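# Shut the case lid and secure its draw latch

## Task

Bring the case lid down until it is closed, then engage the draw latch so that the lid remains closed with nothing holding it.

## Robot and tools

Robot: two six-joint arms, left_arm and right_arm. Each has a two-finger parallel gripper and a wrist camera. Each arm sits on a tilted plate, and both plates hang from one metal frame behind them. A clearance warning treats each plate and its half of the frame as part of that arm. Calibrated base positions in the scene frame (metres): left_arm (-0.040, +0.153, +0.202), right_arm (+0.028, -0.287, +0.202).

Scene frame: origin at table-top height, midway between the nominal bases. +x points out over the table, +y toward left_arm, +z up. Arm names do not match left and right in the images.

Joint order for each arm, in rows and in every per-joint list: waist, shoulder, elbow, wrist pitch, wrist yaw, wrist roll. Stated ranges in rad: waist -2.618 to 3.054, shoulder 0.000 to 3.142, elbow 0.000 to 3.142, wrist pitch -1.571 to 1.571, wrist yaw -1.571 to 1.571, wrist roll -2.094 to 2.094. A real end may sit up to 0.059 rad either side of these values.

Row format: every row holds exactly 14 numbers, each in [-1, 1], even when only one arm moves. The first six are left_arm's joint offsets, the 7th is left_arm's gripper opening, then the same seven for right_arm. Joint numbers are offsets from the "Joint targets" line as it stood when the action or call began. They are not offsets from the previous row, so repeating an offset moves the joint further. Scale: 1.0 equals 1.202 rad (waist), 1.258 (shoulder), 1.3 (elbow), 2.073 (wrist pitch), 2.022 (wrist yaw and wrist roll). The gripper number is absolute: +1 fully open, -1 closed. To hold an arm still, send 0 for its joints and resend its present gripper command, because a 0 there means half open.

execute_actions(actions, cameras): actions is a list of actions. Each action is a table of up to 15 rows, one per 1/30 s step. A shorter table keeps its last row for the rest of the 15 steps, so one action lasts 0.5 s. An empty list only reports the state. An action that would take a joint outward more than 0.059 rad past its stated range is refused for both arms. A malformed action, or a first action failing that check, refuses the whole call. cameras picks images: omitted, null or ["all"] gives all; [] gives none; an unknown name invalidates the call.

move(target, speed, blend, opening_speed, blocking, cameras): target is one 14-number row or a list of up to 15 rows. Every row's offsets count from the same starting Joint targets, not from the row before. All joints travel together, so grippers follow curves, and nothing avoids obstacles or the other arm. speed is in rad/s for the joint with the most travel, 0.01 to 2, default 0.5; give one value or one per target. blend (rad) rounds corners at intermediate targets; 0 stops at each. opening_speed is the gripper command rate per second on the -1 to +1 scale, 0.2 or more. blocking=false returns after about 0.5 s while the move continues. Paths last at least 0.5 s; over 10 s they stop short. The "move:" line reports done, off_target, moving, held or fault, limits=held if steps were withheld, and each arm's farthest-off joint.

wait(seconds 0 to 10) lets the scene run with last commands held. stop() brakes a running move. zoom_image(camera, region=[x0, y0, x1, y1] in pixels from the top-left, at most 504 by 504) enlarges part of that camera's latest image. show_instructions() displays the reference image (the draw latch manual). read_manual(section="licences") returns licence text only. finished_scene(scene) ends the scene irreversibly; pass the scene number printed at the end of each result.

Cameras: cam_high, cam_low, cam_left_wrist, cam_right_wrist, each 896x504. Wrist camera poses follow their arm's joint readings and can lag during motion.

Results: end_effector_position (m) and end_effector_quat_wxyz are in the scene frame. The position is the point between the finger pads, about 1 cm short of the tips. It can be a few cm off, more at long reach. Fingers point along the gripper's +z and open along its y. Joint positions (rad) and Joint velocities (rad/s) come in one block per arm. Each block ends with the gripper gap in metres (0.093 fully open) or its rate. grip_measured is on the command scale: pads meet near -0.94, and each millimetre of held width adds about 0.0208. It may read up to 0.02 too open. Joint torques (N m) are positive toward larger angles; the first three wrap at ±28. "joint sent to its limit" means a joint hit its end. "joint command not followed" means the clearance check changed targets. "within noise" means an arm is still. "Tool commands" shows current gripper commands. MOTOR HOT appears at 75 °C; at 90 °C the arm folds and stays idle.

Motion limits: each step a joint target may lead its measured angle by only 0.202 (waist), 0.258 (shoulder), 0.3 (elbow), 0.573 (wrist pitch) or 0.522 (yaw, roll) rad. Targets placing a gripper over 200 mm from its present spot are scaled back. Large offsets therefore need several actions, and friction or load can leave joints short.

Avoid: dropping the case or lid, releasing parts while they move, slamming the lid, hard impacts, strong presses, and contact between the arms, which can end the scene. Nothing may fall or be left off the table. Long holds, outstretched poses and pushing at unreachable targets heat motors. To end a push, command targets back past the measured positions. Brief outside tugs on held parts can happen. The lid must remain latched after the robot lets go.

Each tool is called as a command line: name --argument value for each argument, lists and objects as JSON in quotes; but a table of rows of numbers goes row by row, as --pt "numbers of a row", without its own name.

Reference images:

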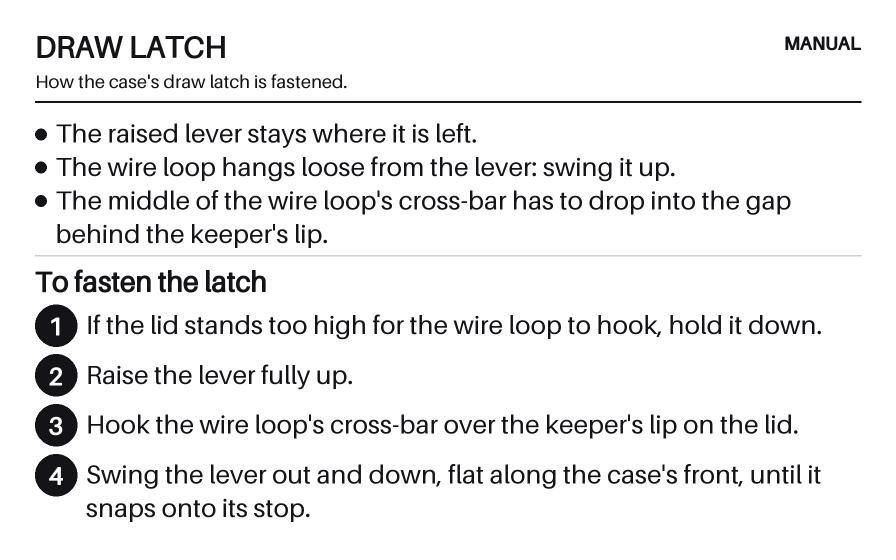

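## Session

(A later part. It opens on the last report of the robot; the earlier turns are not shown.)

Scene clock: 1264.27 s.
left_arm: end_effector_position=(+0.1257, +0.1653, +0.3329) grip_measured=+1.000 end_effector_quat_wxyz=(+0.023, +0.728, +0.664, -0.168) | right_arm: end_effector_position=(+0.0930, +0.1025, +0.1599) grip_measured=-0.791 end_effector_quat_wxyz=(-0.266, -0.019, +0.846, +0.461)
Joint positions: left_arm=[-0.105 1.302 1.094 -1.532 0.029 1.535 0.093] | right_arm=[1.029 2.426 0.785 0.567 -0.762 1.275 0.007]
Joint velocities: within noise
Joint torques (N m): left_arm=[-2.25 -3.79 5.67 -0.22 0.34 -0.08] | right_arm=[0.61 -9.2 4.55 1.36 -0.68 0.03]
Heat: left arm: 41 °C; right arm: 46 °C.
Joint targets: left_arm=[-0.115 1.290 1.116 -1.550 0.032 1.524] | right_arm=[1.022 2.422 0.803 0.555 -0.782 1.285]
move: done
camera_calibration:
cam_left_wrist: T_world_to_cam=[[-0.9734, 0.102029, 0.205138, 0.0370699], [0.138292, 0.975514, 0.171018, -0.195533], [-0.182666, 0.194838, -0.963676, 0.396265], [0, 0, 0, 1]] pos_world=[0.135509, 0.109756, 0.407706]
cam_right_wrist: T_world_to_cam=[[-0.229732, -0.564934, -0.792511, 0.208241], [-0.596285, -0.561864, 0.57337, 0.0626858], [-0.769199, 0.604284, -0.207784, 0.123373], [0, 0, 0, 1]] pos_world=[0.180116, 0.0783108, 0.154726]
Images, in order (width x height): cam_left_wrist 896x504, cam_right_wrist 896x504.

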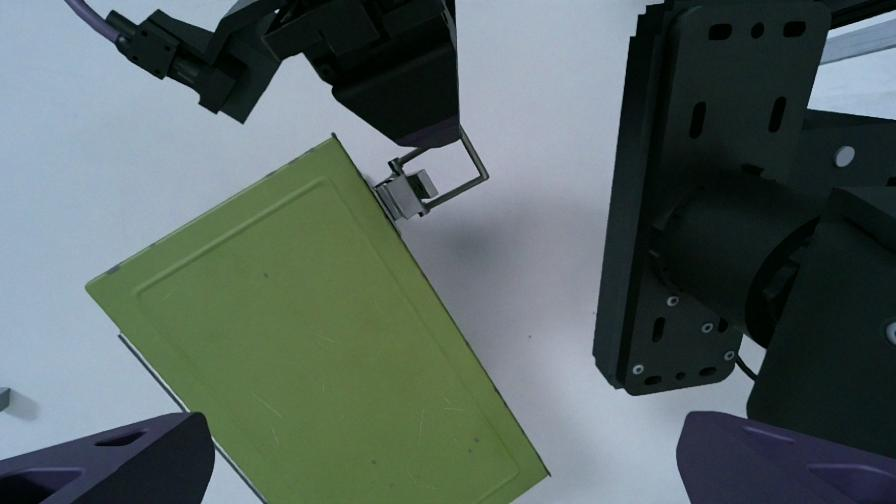

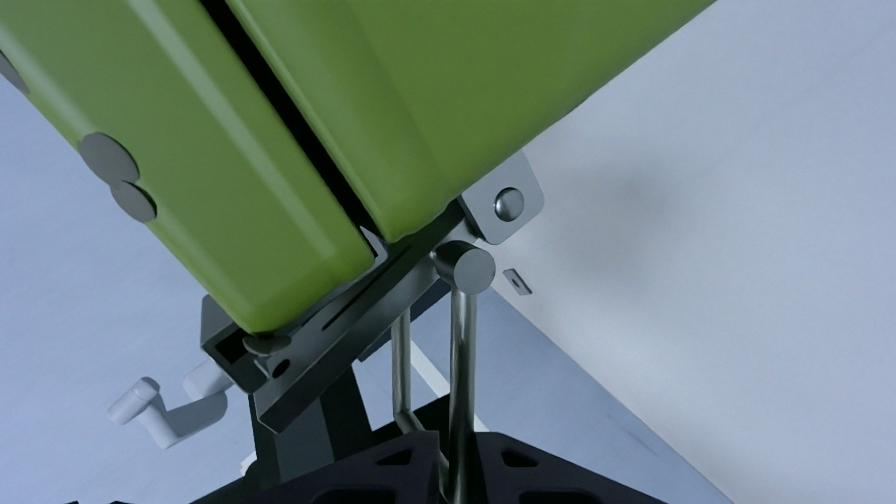

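move --target '[0,0,0,0,0,0,1,-0.0067,-0.0294,0.0338,-0.0449,-0.0059,0.2349,-0.79]' --speed 0.3 --cameras '["cam_right_wrist","cam_left_wrist"]'

zoom_image --camera "cam_left_wrist" --region '[360, 70, 520, 230]'

Scene clock: 1281.43 s.
left_arm: end_effector_position=(+0.1257, +0.1653, +0.3329) grip_measured=+1.000 end_effector_quat_wxyz=(+0.023, +0.728, +0.664, -0.168) | right_arm: end_effector_position=(+0.0975, +0.1059, +0.1669) grip_measured=-0.790 end_effector_quat_wxyz=(-0.381, +0.183, +0.824, +0.377)
Joint positions: left_arm=[-0.105 1.302 1.094 -1.532 0.029 1.535 0.093] | right_arm=[1.016 2.411 0.827 0.482 -0.79 1.744 0.007]
Joint velocities: within noise
Joint torques (N m): left_arm=[-2.28 -3.81 5.72 -0.21 0.34 -0.08] | right_arm=[1.16 -11.49 5 1.14 -0.52 0.13]
Heat: left arm: 41 °C; right arm: 45 °C.
Joint targets: left_arm=[-0.115 1.290 1.116 -1.550 0.032 1.524] | right_arm=[1.015 2.385 0.847 0.462 -0.794 1.760]
move: done
camera_calibration:
cam_left_wrist: T_world_to_cam=[[-0.9734, 0.102029, 0.205138, 0.0370699], [0.138292, 0.975514, 0.171018, -0.195533], [-0.182666, 0.194838, -0.963676, 0.396265], [0, 0, 0, 1]] pos_world=[0.135509, 0.109756, 0.407706]
cam_right_wrist: T_world_to_cam=[[-0.602643, -0.636808, -0.480933, 0.208791], [-0.389557, -0.291218, 0.873749, -0.0357492], [-0.696467, 0.71391, -0.0725728, 0.0849113], [0, 0, 0, 1]] pos_world=[0.171038, 0.06193, 0.137812]
Images, in order (width x height): cam_left_wrist 896x504, cam_right_wrist 896x504.

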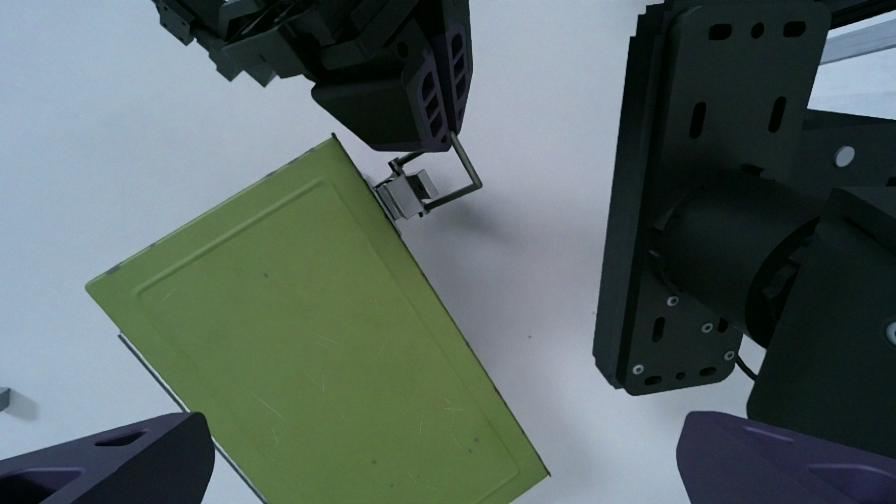

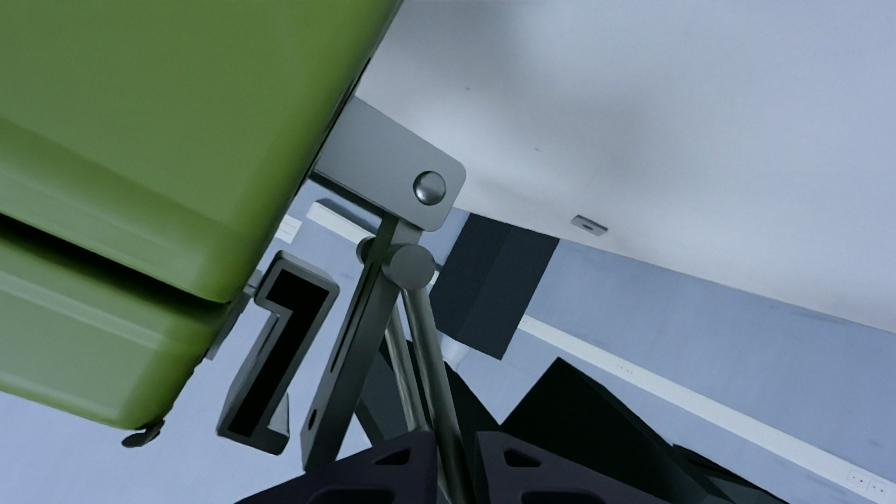

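Scaled by 3.150 from the camera's 896x504 image, which has a finer 1280x720 frame.

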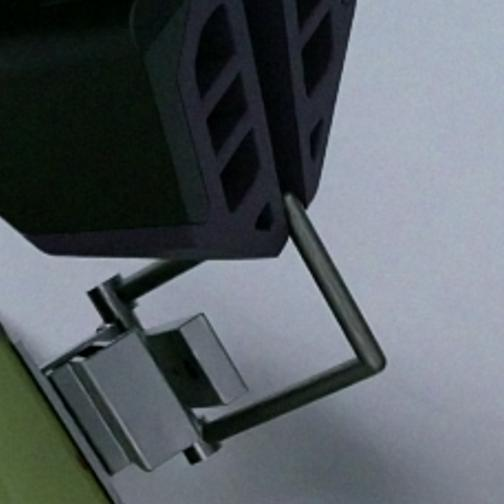

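move --target '[0,0,0,0,0,0,1,-0.0304,0.0159,0.1115,-0.1319,-0.0351,0.047,-0.79]' --speed 0.3 --cameras '["cam_right_wrist","cam_left_wrist"]'

zoom_image --camera "cam_left_wrist" --region '[360, 70, 520, 230]'

Scene clock: 1308.10 s.
left_arm: end_effector_position=(+0.1257, +0.1653, +0.3329) grip_measured=+1.000 end_effector_quat_wxyz=(+0.023, +0.728, +0.664, -0.168) | right_arm: end_effector_position=(+0.1089, +0.1122, +0.1745) grip_measured=-0.790 end_effector_quat_wxyz=(-0.435, +0.253, +0.809, +0.302)
Joint positions: left_arm=[-0.105 1.302 1.094 -1.532 0.029 1.535 0.093] | right_arm=[0.986 2.411 0.971 0.203 -0.841 1.846 0.007]
Joint velocities: within noise
Joint torques (N m): left_arm=[-2.25 -3.81 5.74 -0.21 0.34 -0.08] | right_arm=[0.91 -10.29 5.57 0.99 -0.82 0.07]
Heat: left arm: 41 °C; right arm: 44 °C.
Joint targets: left_arm=[-0.115 1.290 1.116 -1.550 0.032 1.524] | right_arm=[0.978 2.405 0.992 0.188 -0.865 1.855]
move: done
camera_calibration:
cam_left_wrist: T_world_to_cam=[[-0.9734, 0.102029, 0.205138, 0.0370699], [0.138292, 0.975514, 0.171018, -0.195533], [-0.182666, 0.194838, -0.963676, 0.396265], [0, 0, 0, 1]] pos_world=[0.135509, 0.109756, 0.407706]
cam_right_wrist: T_world_to_cam=[[-0.686461, -0.676635, -0.266339, 0.199446], [-0.22636, -0.149231, 0.962544, -0.0852825], [-0.691037, 0.721037, -0.0507221, 0.083746], [0, 0, 0, 1]] pos_world=[0.175479, 0.0618415, 0.139456]
Images, in order (width x height): cam_left_wrist 896x504, cam_right_wrist 896x504.

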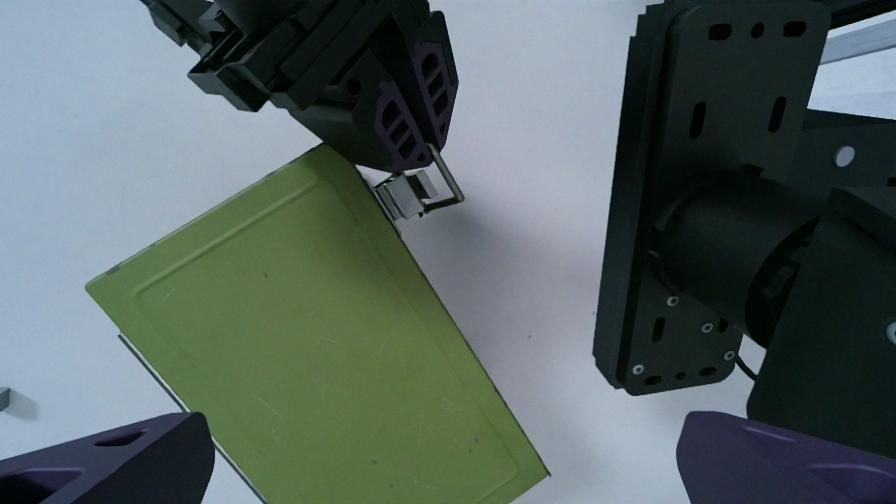

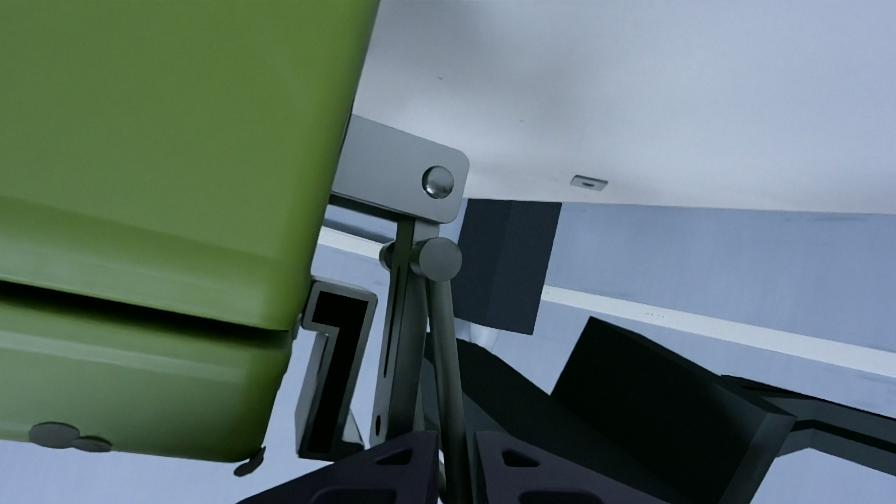

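Scaled by 3.150 from the camera's 896x504 image, which has a finer 1280x720 frame.

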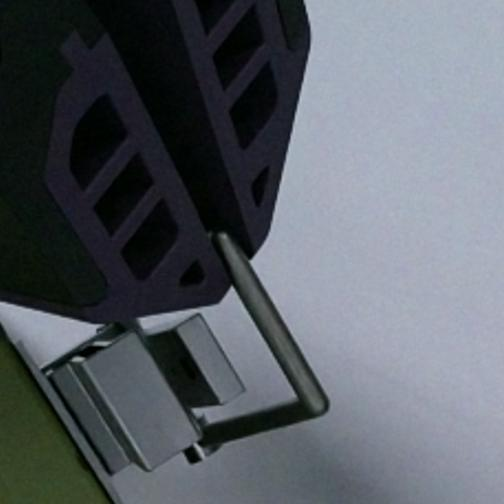

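move --target '[0,0,0,0,0,0,1,-0.0291,0.0231,0.1231,-0.1317,-0.0351,0.047,-0.79]' --speed 0.2 --cameras '["cam_right_wrist","cam_left_wrist"]'

zoom_image --camera "cam_left_wrist" --region '[360, 90, 520, 250]'

Scene clock: 1315.13 s.
left_arm: end_effector_position=(+0.1257, +0.1653, +0.3329) grip_measured=+1.000 end_effector_quat_wxyz=(+0.023, +0.728, +0.664, -0.168) | right_arm: end_effector_position=(+0.1223, +0.1187, +0.1952) grip_measured=-0.790 end_effector_quat_wxyz=(-0.494, +0.313, +0.777, +0.232)
Joint positions: left_arm=[-0.105 1.302 1.094 -1.532 0.029 1.535 0.093] | right_arm=[0.951 2.419 1.131 -0.07 -0.922 1.941 0.007]
Joint velocities: within noise
Joint torques (N m): left_arm=[-2.28 -3.81 5.7 -0.22 0.33 -0.08] | right_arm=[1.06 -8.79 6.08 0.78 -0.73 0.05]
Heat: left arm: 41 °C; right arm: 44 °C.
Joint targets: left_arm=[-0.115 1.290 1.116 -1.550 0.032 1.524] | right_arm=[0.943 2.434 1.152 -0.085 -0.936 1.950]
move: done
camera_calibration:
cam_left_wrist: T_world_to_cam=[[-0.9734, 0.102029, 0.205138, 0.0370699], [0.138292, 0.975514, 0.171018, -0.195533], [-0.182666, 0.194838, -0.963676, 0.396265], [0, 0, 0, 1]] pos_world=[0.135509, 0.109756, 0.407706]
cam_right_wrist: T_world_to_cam=[[-0.728605, -0.683227, -0.0483146, 0.181928], [-0.0354437, -0.032835, 0.998832, -0.145399], [-0.684016, 0.729467, -0.000292349, 0.0776985], [0, 0, 0, 1]] pos_world=[0.180547, 0.0628453, 0.154041]
Images, in order (width x height): cam_left_wrist 896x504, cam_right_wrist 896x504.

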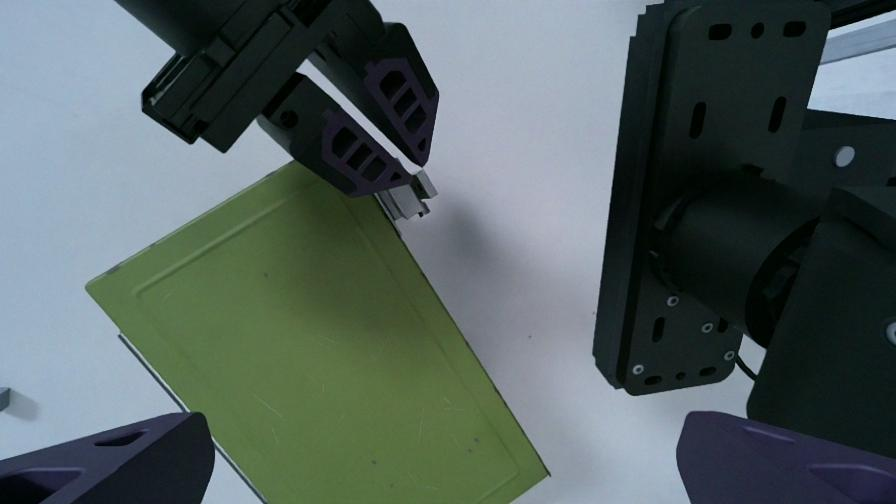

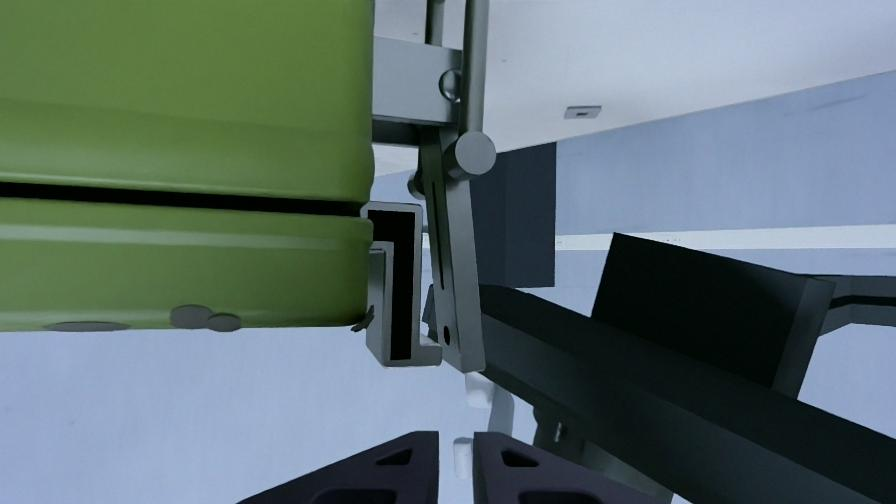

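Scaled by 3.150 from the camera's 896x504 image, which has a finer 1280x720 frame.

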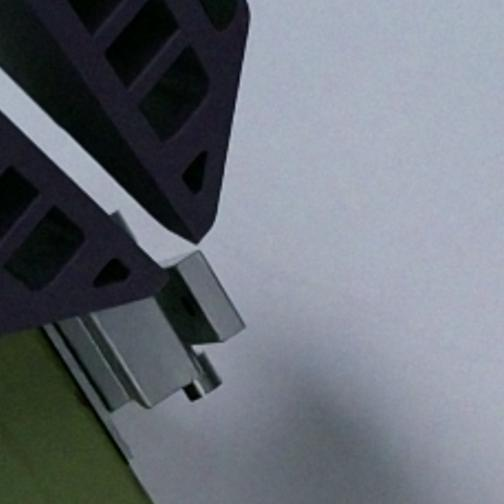

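move --pt "0 0 0 0 0 0 1 0 0 -0.2323 0.1457 0 0 -0.79" --pt "0 0 0 0 0 0 1 0.0549 0.0016 -0.3969 0.466 0.0747 -0.96 -0.79" --speed 0.8 --blend 0.05 --cameras '["cam_left_wrist"]'

Scene clock: 1330.60 s.
left_arm: end_effector_position=(+0.1257, +0.1653, +0.3329) grip_measured=+1.000 end_effector_quat_wxyz=(+0.023, +0.728, +0.664, -0.168) | right_arm: end_effector_position=(+0.0933, +0.0875, +0.1724) grip_measured=-0.790 end_effector_quat_wxyz=(+0.116, -0.510, +0.638, +0.565)
Joint positions: left_arm=[-0.105 1.302 1.094 -1.532 0.029 1.535 0.093] | right_arm=[1.001 2.427 0.643 0.864 -0.799 0.017 0.007]
Joint velocities: within noise
Joint torques (N m): left_arm=[-2.24 -3.81 5.68 -0.22 0.34 -0.08] | right_arm=[1.72 -7.54 2.04 1.79 -0.36 -0.18]
Heat: left arm: 42 °C; right arm: 44 °C.
Joint targets: left_arm=[-0.115 1.290 1.116 -1.550 0.032 1.524] | right_arm=[1.009 2.436 0.636 0.881 -0.785 0.009]
move: done
camera_calibration:
cam_left_wrist: T_world_to_cam=[[-0.9734, 0.102029, 0.205138, 0.0370699], [0.138292, 0.975514, 0.171018, -0.195533], [-0.182666, 0.194838, -0.963676, 0.396265], [0, 0, 0, 1]] pos_world=[0.135509, 0.109756, 0.407706]
Images, in order (width x height): cam_left_wrist 896x504.

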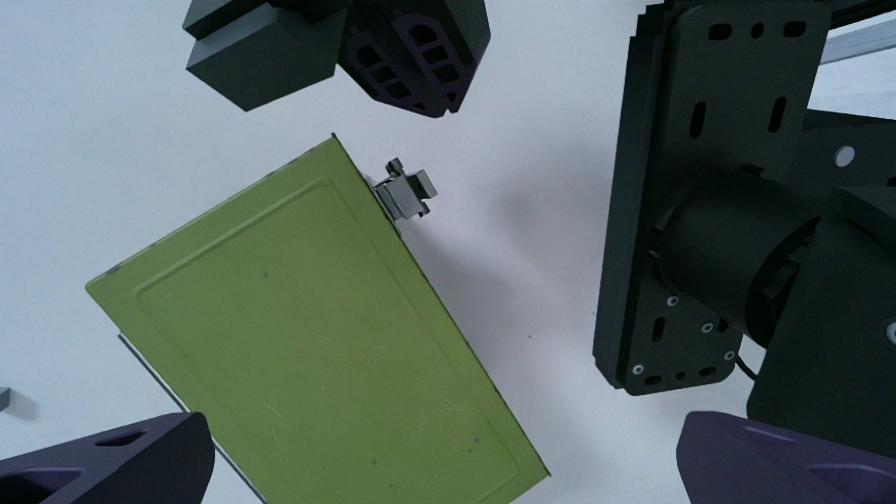

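execute_actions --actions '[]'

Scene clock: 1366.07 s.
left_arm: end_effector_position=(+0.1257, +0.1653, +0.3329) grip_measured=+1.000 end_effector_quat_wxyz=(+0.023, +0.728, +0.664, -0.168) | right_arm: end_effector_position=(+0.0934, +0.0875, +0.1725) grip_measured=-0.790 end_effector_quat_wxyz=(+0.116, -0.510, +0.638, +0.565)
Joint positions: left_arm=[-0.105 1.302 1.094 -1.532 0.029 1.535 0.093] | right_arm=[1.001 2.427 0.643 0.864 -0.799 0.016 0.007]
Joint velocities: within noise
Joint torques (N m): left_arm=[-2.26 -3.81 5.71 -0.22 0.35 -0.08] | right_arm=[2 -7.64 2.02 1.8 -0.31 -0.14]
Heat: left arm: 42 °C; right arm: 40 °C.
Joint targets: left_arm=[-0.115 1.290 1.116 -1.550 0.032 1.524] | right_arm=[1.009 2.436 0.636 0.881 -0.785 0.008]
Tool commands: left_gripper/opening=+1.0 right_gripper/opening=-0.79
camera_calibration:
cam_left_wrist: T_world_to_cam=[[-0.9734, 0.102029, 0.205138, 0.0370699], [0.138292, 0.975514, 0.171018, -0.195533], [-0.182666, 0.194838, -0.963676, 0.396265], [0, 0, 0, 1]] pos_world=[0.135509, 0.109756, 0.407706]
cam_right_wrist: T_world_to_cam=[[0.770713, 0.16684, -0.614951, 0.0217756], [-0.244184, -0.814094, -0.526902, 0.226198], [-0.588536, 0.556251, -0.586693, 0.187977], [0, 0, 0, 1]] pos_world=[0.149082, 0.0759514, 0.24286]

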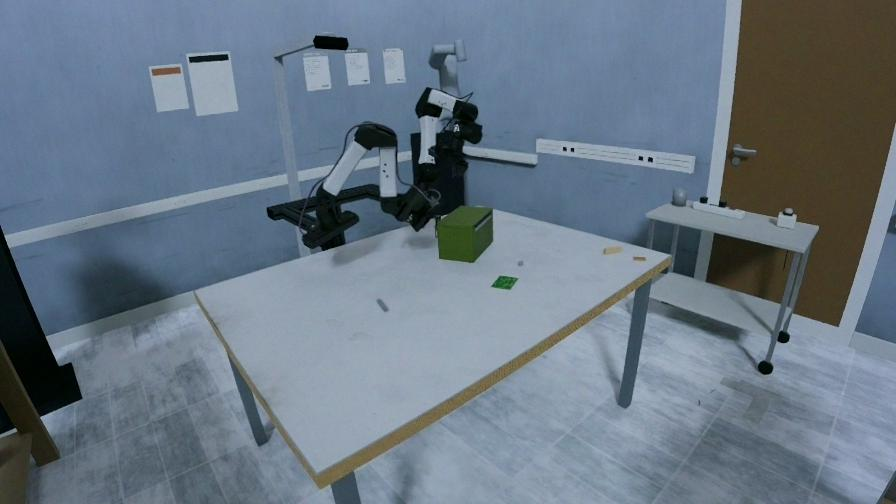

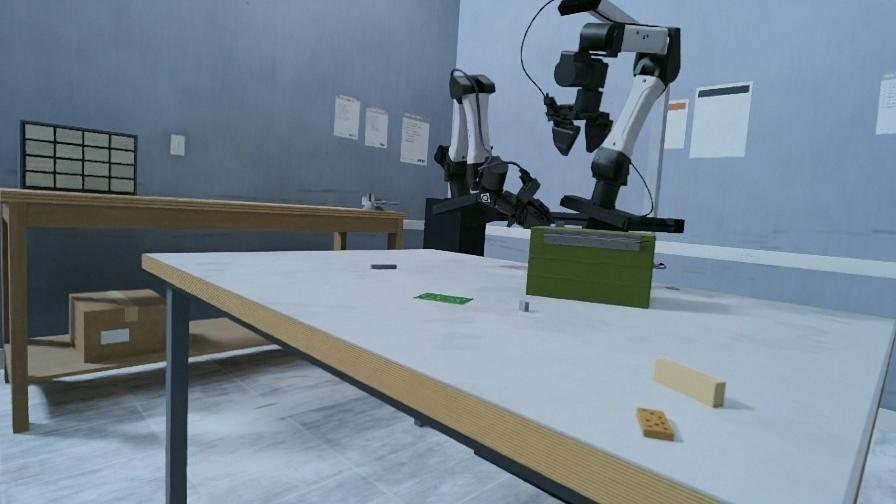

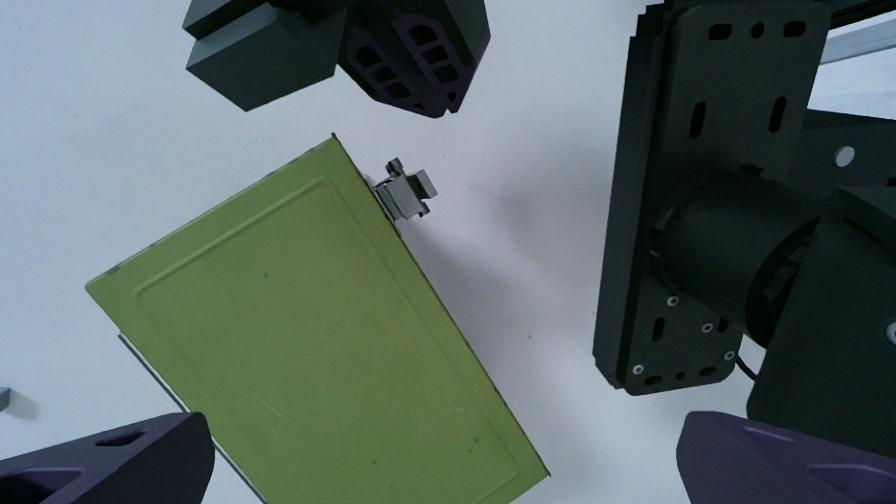

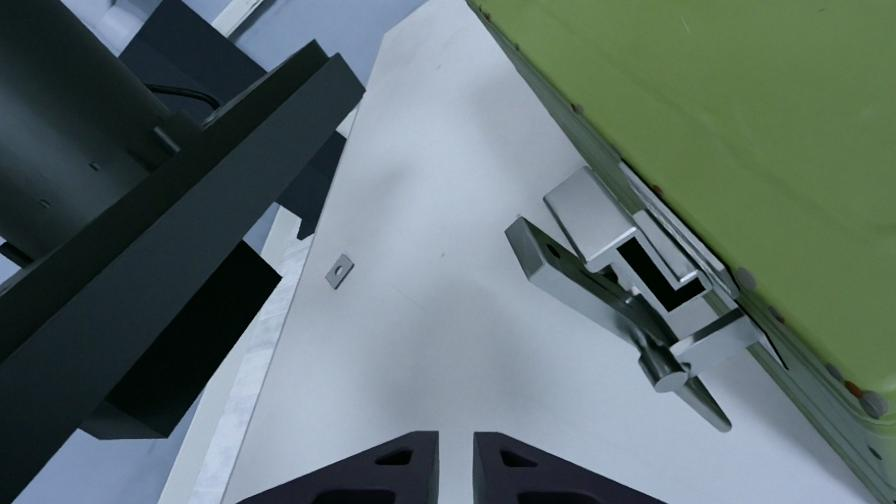

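move --target '[0,0,0,0,0,0,1,0.2629,0.0374,-0.0054,0.0468,0.4293,-0.0415,-0.77]' --cameras '["cam_right_wrist","cam_left_wrist"]'

zoom_image --camera "cam_left_wrist" --region '[360, 70, 520, 230]'

Scene clock: 1376.17 s.
left_arm: end_effector_position=(+0.1257, +0.1653, +0.3329) grip_measured=+1.000 end_effector_quat_wxyz=(+0.023, +0.728, +0.664, -0.168) | right_arm: end_effector_position=(+0.1128, +0.1070, +0.1331) grip_measured=-0.771 end_effector_quat_wxyz=(+0.346, -0.558, +0.698, +0.285)
Joint positions: left_arm=[-0.105 1.302 1.094 -1.532 0.029 1.535 0.093] | right_arm=[1.319 2.47 0.636 0.961 0.068 -0.066 0.008]
Joint velocities: within noise
Joint torques (N m): left_arm=[-2.28 -3.81 5.71 -0.21 0.34 -0.07] | right_arm=[1.26 -7.54 2.26 2.05 0.04 -0.11]
Heat: left arm: 42 °C; right arm: 40 °C.
Joint targets: left_arm=[-0.115 1.290 1.116 -1.550 0.032 1.524] | right_arm=[1.325 2.483 0.629 0.978 0.083 -0.075]
move: done
camera_calibration:
cam_left_wrist: T_world_to_cam=[[-0.9734, 0.102029, 0.205138, 0.0370699], [0.138292, 0.975514, 0.171018, -0.195533], [-0.182666, 0.194838, -0.963676, 0.396265], [0, 0, 0, 1]] pos_world=[0.135509, 0.109756, 0.407706]
cam_right_wrist: T_world_to_cam=[[0.977661, -0.20821, -0.028759, -0.0818589], [-0.195128, -0.848224, -0.492383, 0.219628], [0.0781249, 0.486995, -0.869903, 0.135393], [0, 0, 0, 1]] pos_world=[0.112308, 0.103314, 0.223566]
Images, in order (width x height): cam_left_wrist 896x504, cam_right_wrist 896x504.

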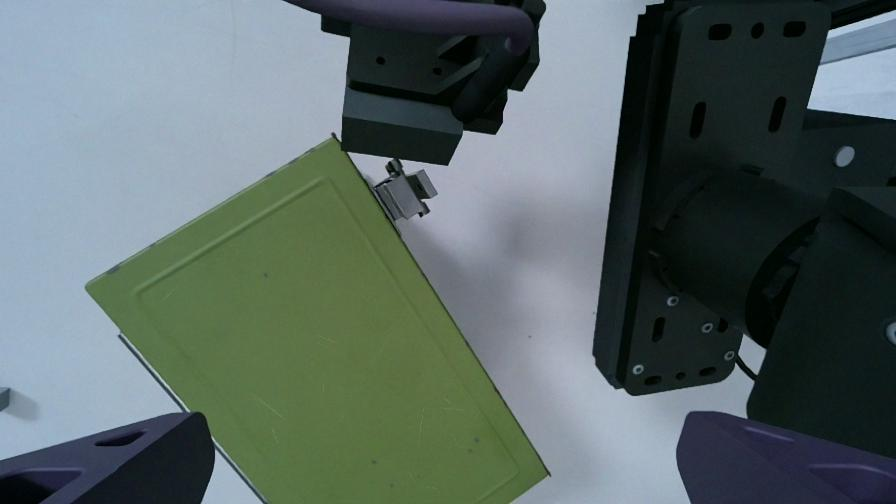

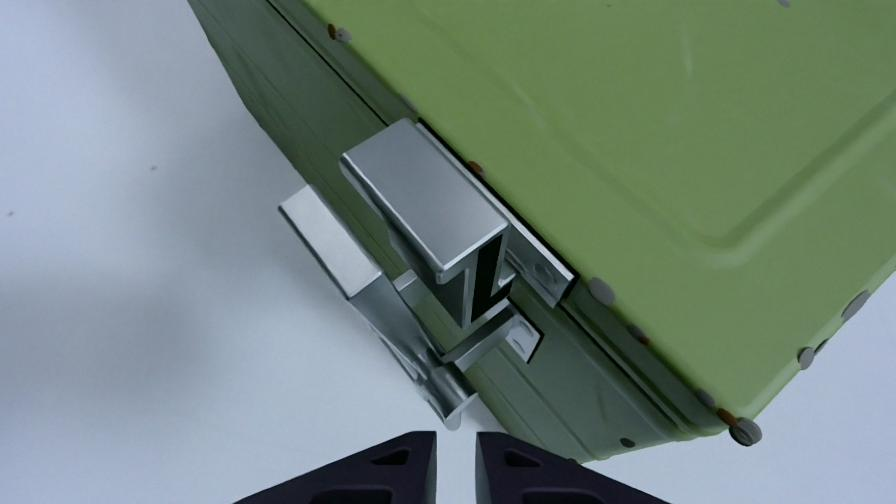

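Scaled by 3.150 from the camera's 896x504 image, which has a finer 1280x720 frame.

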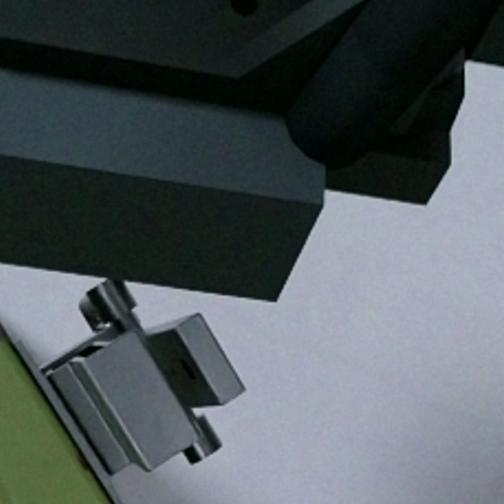

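move --target '[0,0,0,0,0,0,1,0.0008,0.0906,0.0877,0.0019,-0.003,-0.0025,-0.77]' --speed 0.15 --cameras '["cam_right_wrist"]'

move --target '[0,0,0,0,0,0,1,0,0,0,0,0,0,-0.83]' --cameras '["cam_right_wrist"]'

Scene clock: 1383.70 s.
left_arm: end_effector_position=(+0.1257, +0.1653, +0.3329) grip_measured=+1.000 end_effector_quat_wxyz=(+0.023, +0.728, +0.664, -0.168) | right_arm: end_effector_position=(+0.1128, +0.1198, +0.1073) grip_measured=-0.771 end_effector_quat_wxyz=(+0.339, -0.564, +0.700, +0.277)
Joint positions: left_arm=[-0.105 1.302 1.094 -1.532 0.029 1.535 0.093] | right_arm=[1.319 2.586 0.723 0.966 0.07 -0.072 0.008]
Joint velocities: within noise
Joint torques (N m): left_arm=[-2.26 -3.81 5.7 -0.22 0.33 -0.08] | right_arm=[1.31 -8.29 4.04 2.03 -0.04 -0.08]
Heat: left arm: 42 °C; right arm: 40 °C.
Joint targets: left_arm=[-0.115 1.290 1.116 -1.550 0.032 1.524] | right_arm=[1.326 2.597 0.742 0.982 0.077 -0.080]
move: done
camera_calibration:
cam_right_wrist: T_world_to_cam=[[0.978645, -0.204191, -0.0236612, -0.0810973], [-0.190949, -0.860433, -0.472434, 0.216634], [0.0761082, 0.466864, -0.881048, 0.110521], [0, 0, 0, 1]] pos_world=[0.11232, 0.118241, 0.1978]
Images, in order (width x height): cam_right_wrist 896x504.

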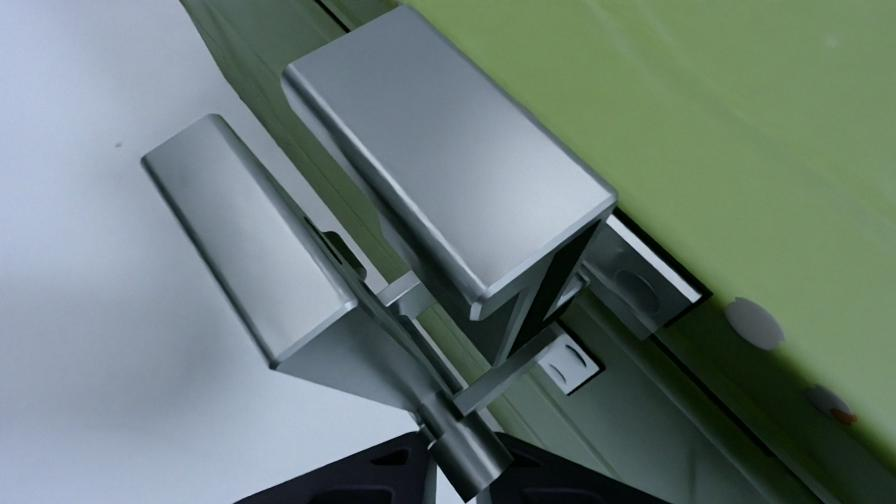

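Scene clock: 1384.20 s.
left_arm: end_effector_position=(+0.1257, +0.1653, +0.3329) grip_measured=+1.000 end_effector_quat_wxyz=(+0.023, +0.728, +0.664, -0.168) | right_arm: end_effector_position=(+0.1129, +0.1198, +0.1073) grip_measured=-0.828 end_effector_quat_wxyz=(+0.339, -0.564, +0.700, +0.277)
Joint positions: left_arm=[-0.105 1.302 1.094 -1.532 0.029 1.535 0.093] | right_arm=[1.319 2.586 0.723 0.966 0.07 -0.072 0.005]
Joint velocities: within noise
Joint torques (N m): left_arm=[-2.29 -3.77 5.7 -0.22 0.33 -0.08] | right_arm=[1.18 -8.35 4.05 2.03 -0.03 -0.06]
Heat: left arm: 42 °C; right arm: 40 °C.
Joint targets: left_arm=[-0.115 1.290 1.116 -1.550 0.032 1.524] | right_arm=[1.326 2.597 0.742 0.982 0.077 -0.080]
move: done
camera_calibration:
cam_right_wrist: T_world_to_cam=[[0.978533, -0.204781, -0.0231928, -0.0811925], [-0.191254, -0.860391, -0.472386, 0.21665], [0.076781, 0.466681, -0.881086, 0.110469], [0, 0, 0, 1]] pos_world=[0.112403, 0.118223, 0.197792]
Images, in order (width x height): cam_right_wrist 896x504.

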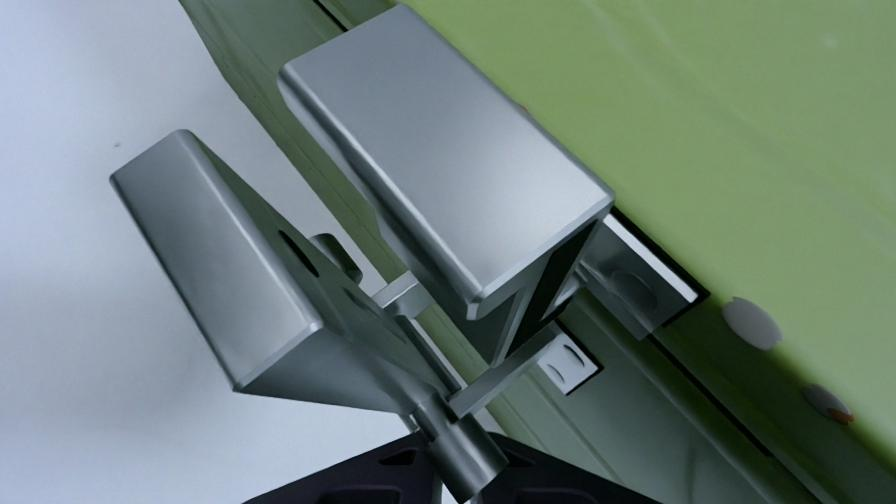

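move --pt "0 0 0 0 0 0 1 0.0399 -0.0215 -0.0477 0.0183 0.0193 0.2285 -0.83" --pt "0 0 0 0 0 0 1 -0.1181 -0.0890 -0.0546 -0.0468 -0.2136 0.3185 -0.83" --pt "0 0 0 0 0 0 1 -0.1048 -0.1645 -0.0715 -0.0685 -0.2082 0.5371 -0.81" --speed 0.35 --cameras '["cam_right_wrist","cam_left_wrist"]'

zoom_image --camera "cam_left_wrist" --region '[360, 70, 520, 230]'

Scene clock: 1405.30 s.
left_arm: end_effector_position=(+0.1257, +0.1653, +0.3329) grip_measured=+1.000 end_effector_quat_wxyz=(+0.023, +0.728, +0.664, -0.168) | right_arm: end_effector_position=(+0.0927, +0.1057, +0.1421) grip_measured=-0.811 end_effector_quat_wxyz=(-0.010, -0.152, +0.871, +0.466)
Joint positions: left_arm=[-0.105 1.302 1.094 -1.532 0.029 1.535 0.093] | right_arm=[1.193 2.426 0.655 0.841 -0.337 0.997 0.006]
Joint velocities: within noise
Joint torques (N m): left_arm=[-2.28 -3.81 5.68 -0.21 0.34 -0.08] | right_arm=[1.48 -11.97 2.51 1.73 -0.34 0.04]
Heat: left arm: 42 °C; right arm: 41 °C.
Joint targets: left_arm=[-0.115 1.290 1.116 -1.550 0.032 1.524] | right_arm=[1.200 2.391 0.650 0.840 -0.344 1.006]
move: off_target (right_arm); target 3's new numbers were sent with right_arm's shoulder 0.037 rad from that target; right_arm: the shoulder is farthest, 0.036 rad from its target
camera_calibration:
cam_left_wrist: T_world_to_cam=[[-0.9734, 0.102029, 0.205138, 0.0370699], [0.138292, 0.975514, 0.171018, -0.195533], [-0.182666, 0.194838, -0.963676, 0.396265], [0, 0, 0, 1]] pos_world=[0.135509, 0.109756, 0.407706]
cam_right_wrist: T_world_to_cam=[[0.242279, -0.509133, -0.825884, 0.15101], [-0.809109, -0.575773, 0.117589, 0.160411], [-0.535391, 0.639741, -0.551441, 0.140883], [0, 0, 0, 1]] pos_world=[0.168631, 0.0791159, 0.183543]
Images, in order (width x height): cam_left_wrist 896x504, cam_right_wrist 896x504.

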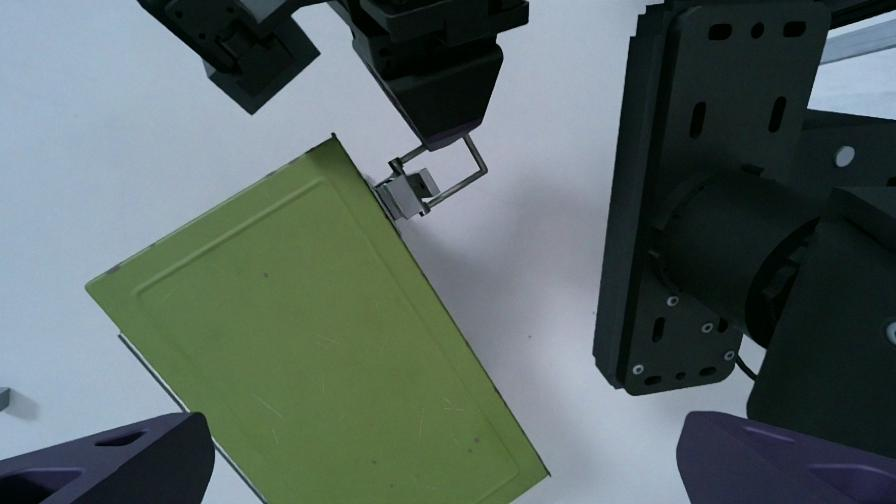

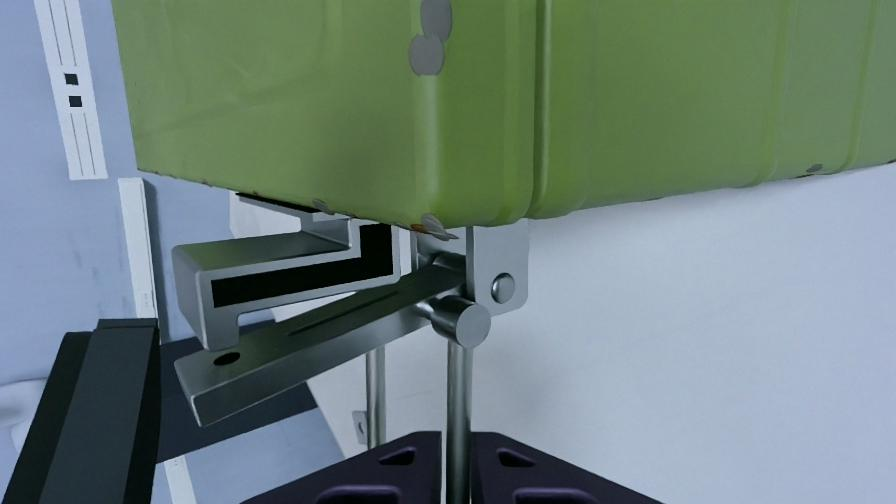

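Scaled by 3.150 from the camera's 896x504 image, which has a finer 1280x720 frame.

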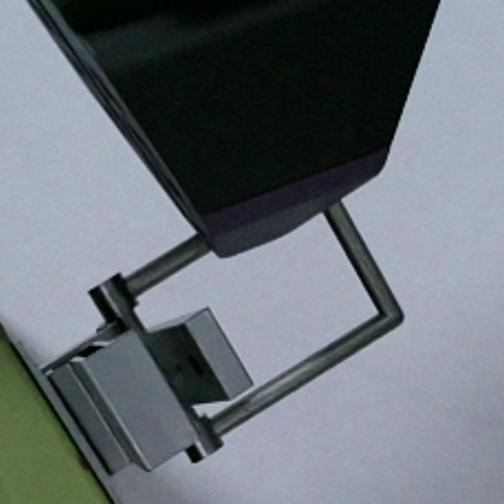

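move --pt "0 0 0 0 0 0 1 -0.1481 0.0254 0.1177 -0.1375 -0.2166 0.1380 -0.79" --pt "0 0 0 0 0 0 1 -0.1539 -0.0040 0.1515 -0.1823 -0.2226 0.3729 -0.79" --speed 0.3 --cameras '["cam_right_wrist","cam_left_wrist"]'

zoom_image --camera "cam_left_wrist" --region '[360, 70, 520, 230]'

Scene clock: 1425.83 s.
left_arm: end_effector_position=(+0.1257, +0.1653, +0.3329) grip_measured=+1.000 end_effector_quat_wxyz=(+0.023, +0.728, +0.664, -0.168) | right_arm: end_effector_position=(+0.0977, +0.1066, +0.1667) grip_measured=-0.790 end_effector_quat_wxyz=(-0.379, +0.183, +0.825, +0.378)
Joint positions: left_arm=[-0.105 1.302 1.094 -1.532 0.029 1.535 0.093] | right_arm=[1.018 2.413 0.828 0.485 -0.788 1.744 0.007]
Joint velocities: within noise
Joint torques (N m): left_arm=[-2.24 -3.79 5.68 -0.22 0.33 -0.08] | right_arm=[1.16 -11.64 4.89 1.15 -0.55 0.1]
Heat: left arm: 42 °C; right arm: 44 °C.
Joint targets: left_arm=[-0.115 1.290 1.116 -1.550 0.032 1.524] | right_arm=[1.015 2.386 0.847 0.462 -0.794 1.760]
move: done
camera_calibration:
cam_left_wrist: T_world_to_cam=[[-0.9734, 0.102029, 0.205138, 0.0370699], [0.138292, 0.975514, 0.171018, -0.195533], [-0.182666, 0.194838, -0.963676, 0.396265], [0, 0, 0, 1]] pos_world=[0.135509, 0.109756, 0.407706]
cam_right_wrist: T_world_to_cam=[[-0.602223, -0.635866, -0.482703, 0.209329], [-0.392095, -0.291104, 0.872651, -0.0348418], [-0.695406, 0.714796, -0.0740102, 0.0846077], [0, 0, 0, 1]] pos_world=[0.171238, 0.0624854, 0.13771]
Images, in order (width x height): cam_left_wrist 896x504, cam_right_wrist 896x504.

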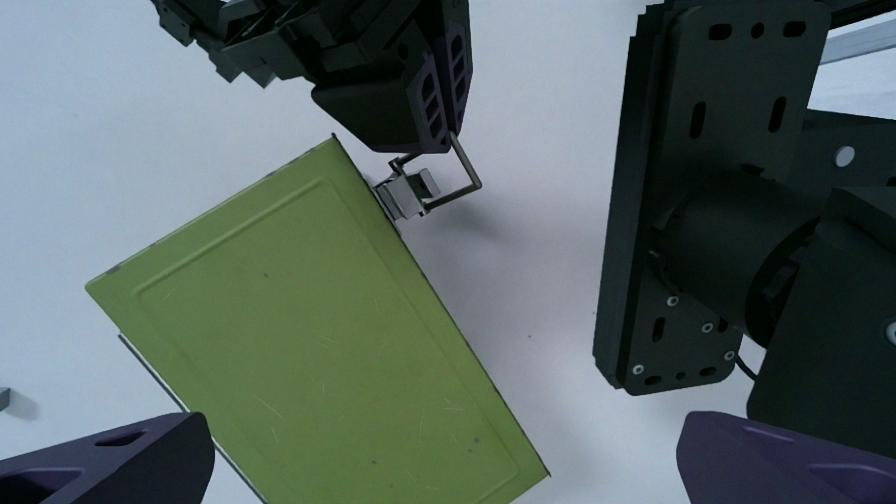

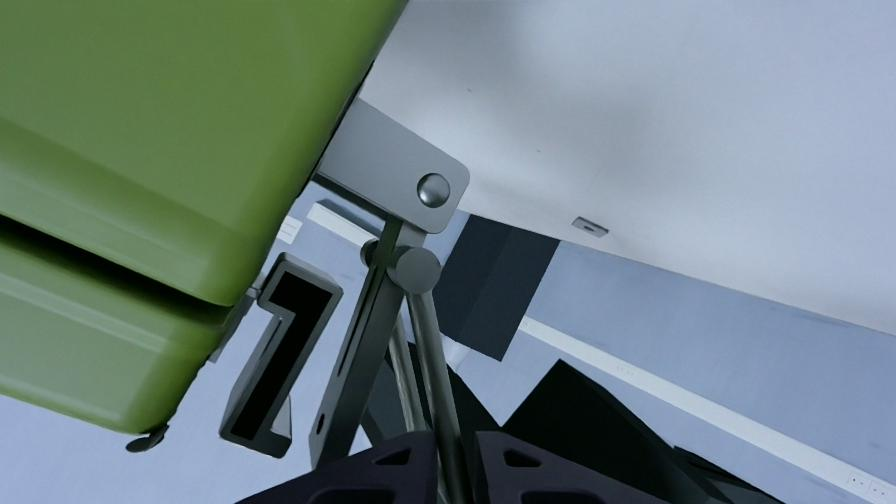

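Scaled by 3.150 from the camera's 896x504 image, which has a finer 1280x720 frame.

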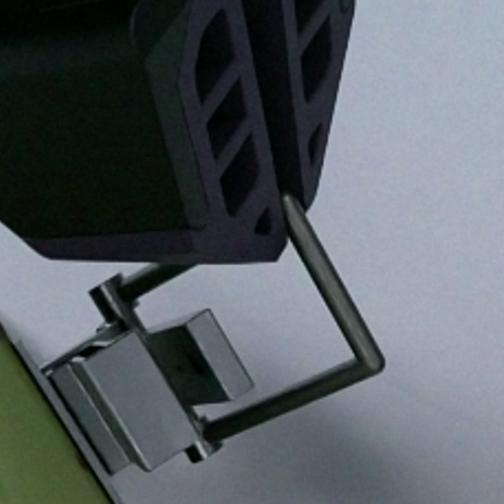

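move --target '[0,0,0,0,0,0,1,-0.0308,0.0151,0.1115,-0.1322,-0.0351,0.0470,-0.79]' --speed 0.3 --cameras '["cam_right_wrist","cam_left_wrist"]'

zoom_image --camera "cam_left_wrist" --region '[360, 70, 520, 230]'

Scene clock: 1433.90 s.
left_arm: end_effector_position=(+0.1257, +0.1653, +0.3329) grip_measured=+1.000 end_effector_quat_wxyz=(+0.023, +0.728, +0.664, -0.168) | right_arm: end_effector_position=(+0.1086, +0.1120, +0.1741) grip_measured=-0.790 end_effector_quat_wxyz=(-0.436, +0.253, +0.809, +0.301)
Joint positions: left_arm=[-0.105 1.302 1.094 -1.532 0.029 1.535 0.093] | right_arm=[0.986 2.413 0.971 0.203 -0.842 1.846 0.007]
Joint velocities: within noise
Joint torques (N m): left_arm=[-2.25 -3.78 5.68 -0.21 0.34 -0.08] | right_arm=[0.65 -10.35 5.53 1.03 -0.74 0.1]
Heat: left arm: 42 °C; right arm: 45 °C.
Joint targets: left_arm=[-0.115 1.290 1.116 -1.550 0.032 1.525] | right_arm=[0.978 2.405 0.992 0.188 -0.865 1.855]
move: done
camera_calibration:
cam_left_wrist: T_world_to_cam=[[-0.9734, 0.102029, 0.205138, 0.0370699], [0.138292, 0.975514, 0.171018, -0.195533], [-0.182666, 0.194838, -0.963676, 0.396265], [0, 0, 0, 1]] pos_world=[0.135509, 0.109756, 0.407706]
cam_right_wrist: T_world_to_cam=[[-0.686315, -0.677392, -0.264785, 0.198775], [-0.22473, -0.148736, 0.963003, -0.0852787], [-0.691714, 0.720428, -0.0501507, 0.0836545], [0, 0, 0, 1]] pos_world=[0.175122, 0.0616975, 0.138951]
Images, in order (width x height): cam_left_wrist 896x504, cam_right_wrist 896x504.

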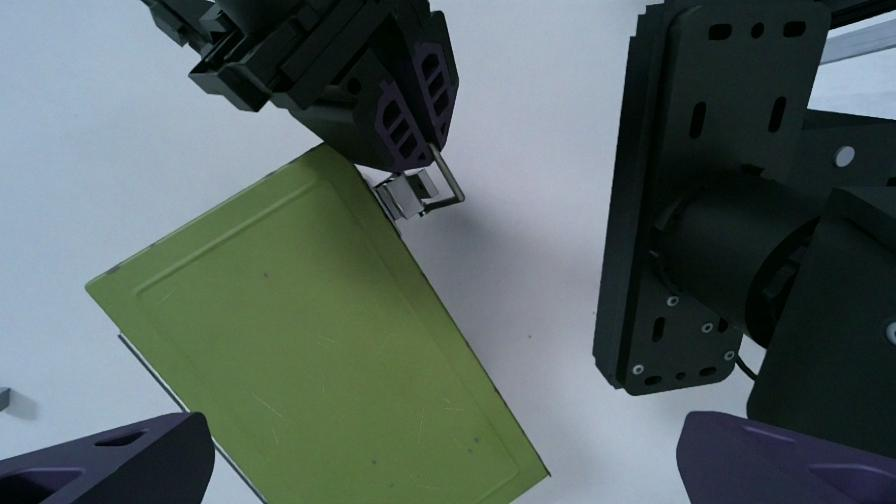

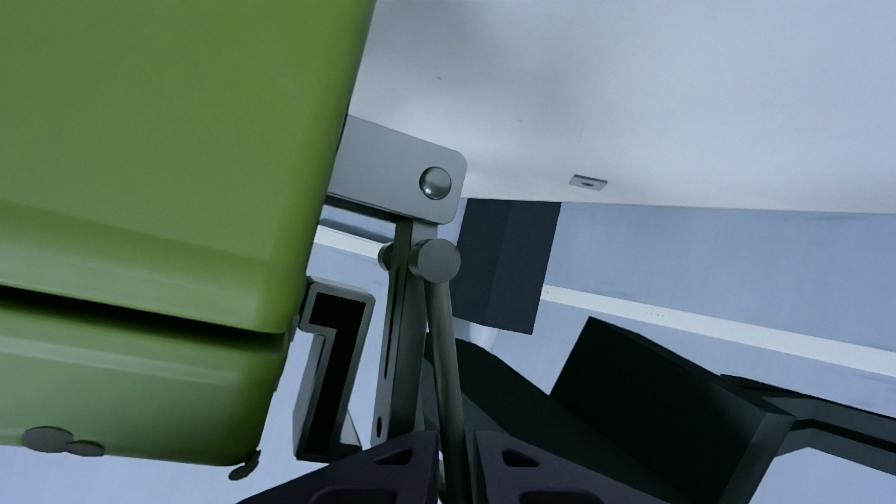

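Scaled by 3.150 from the camera's 896x504 image, which has a finer 1280x720 frame.

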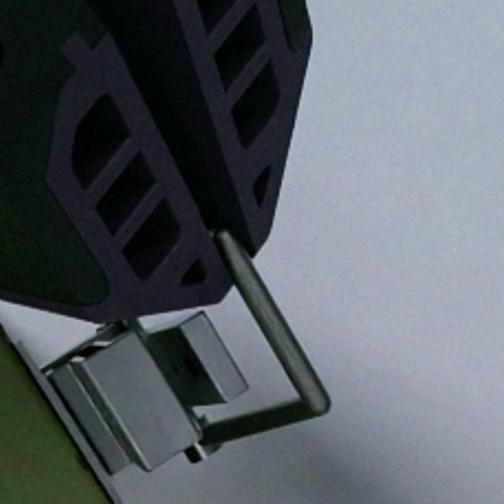

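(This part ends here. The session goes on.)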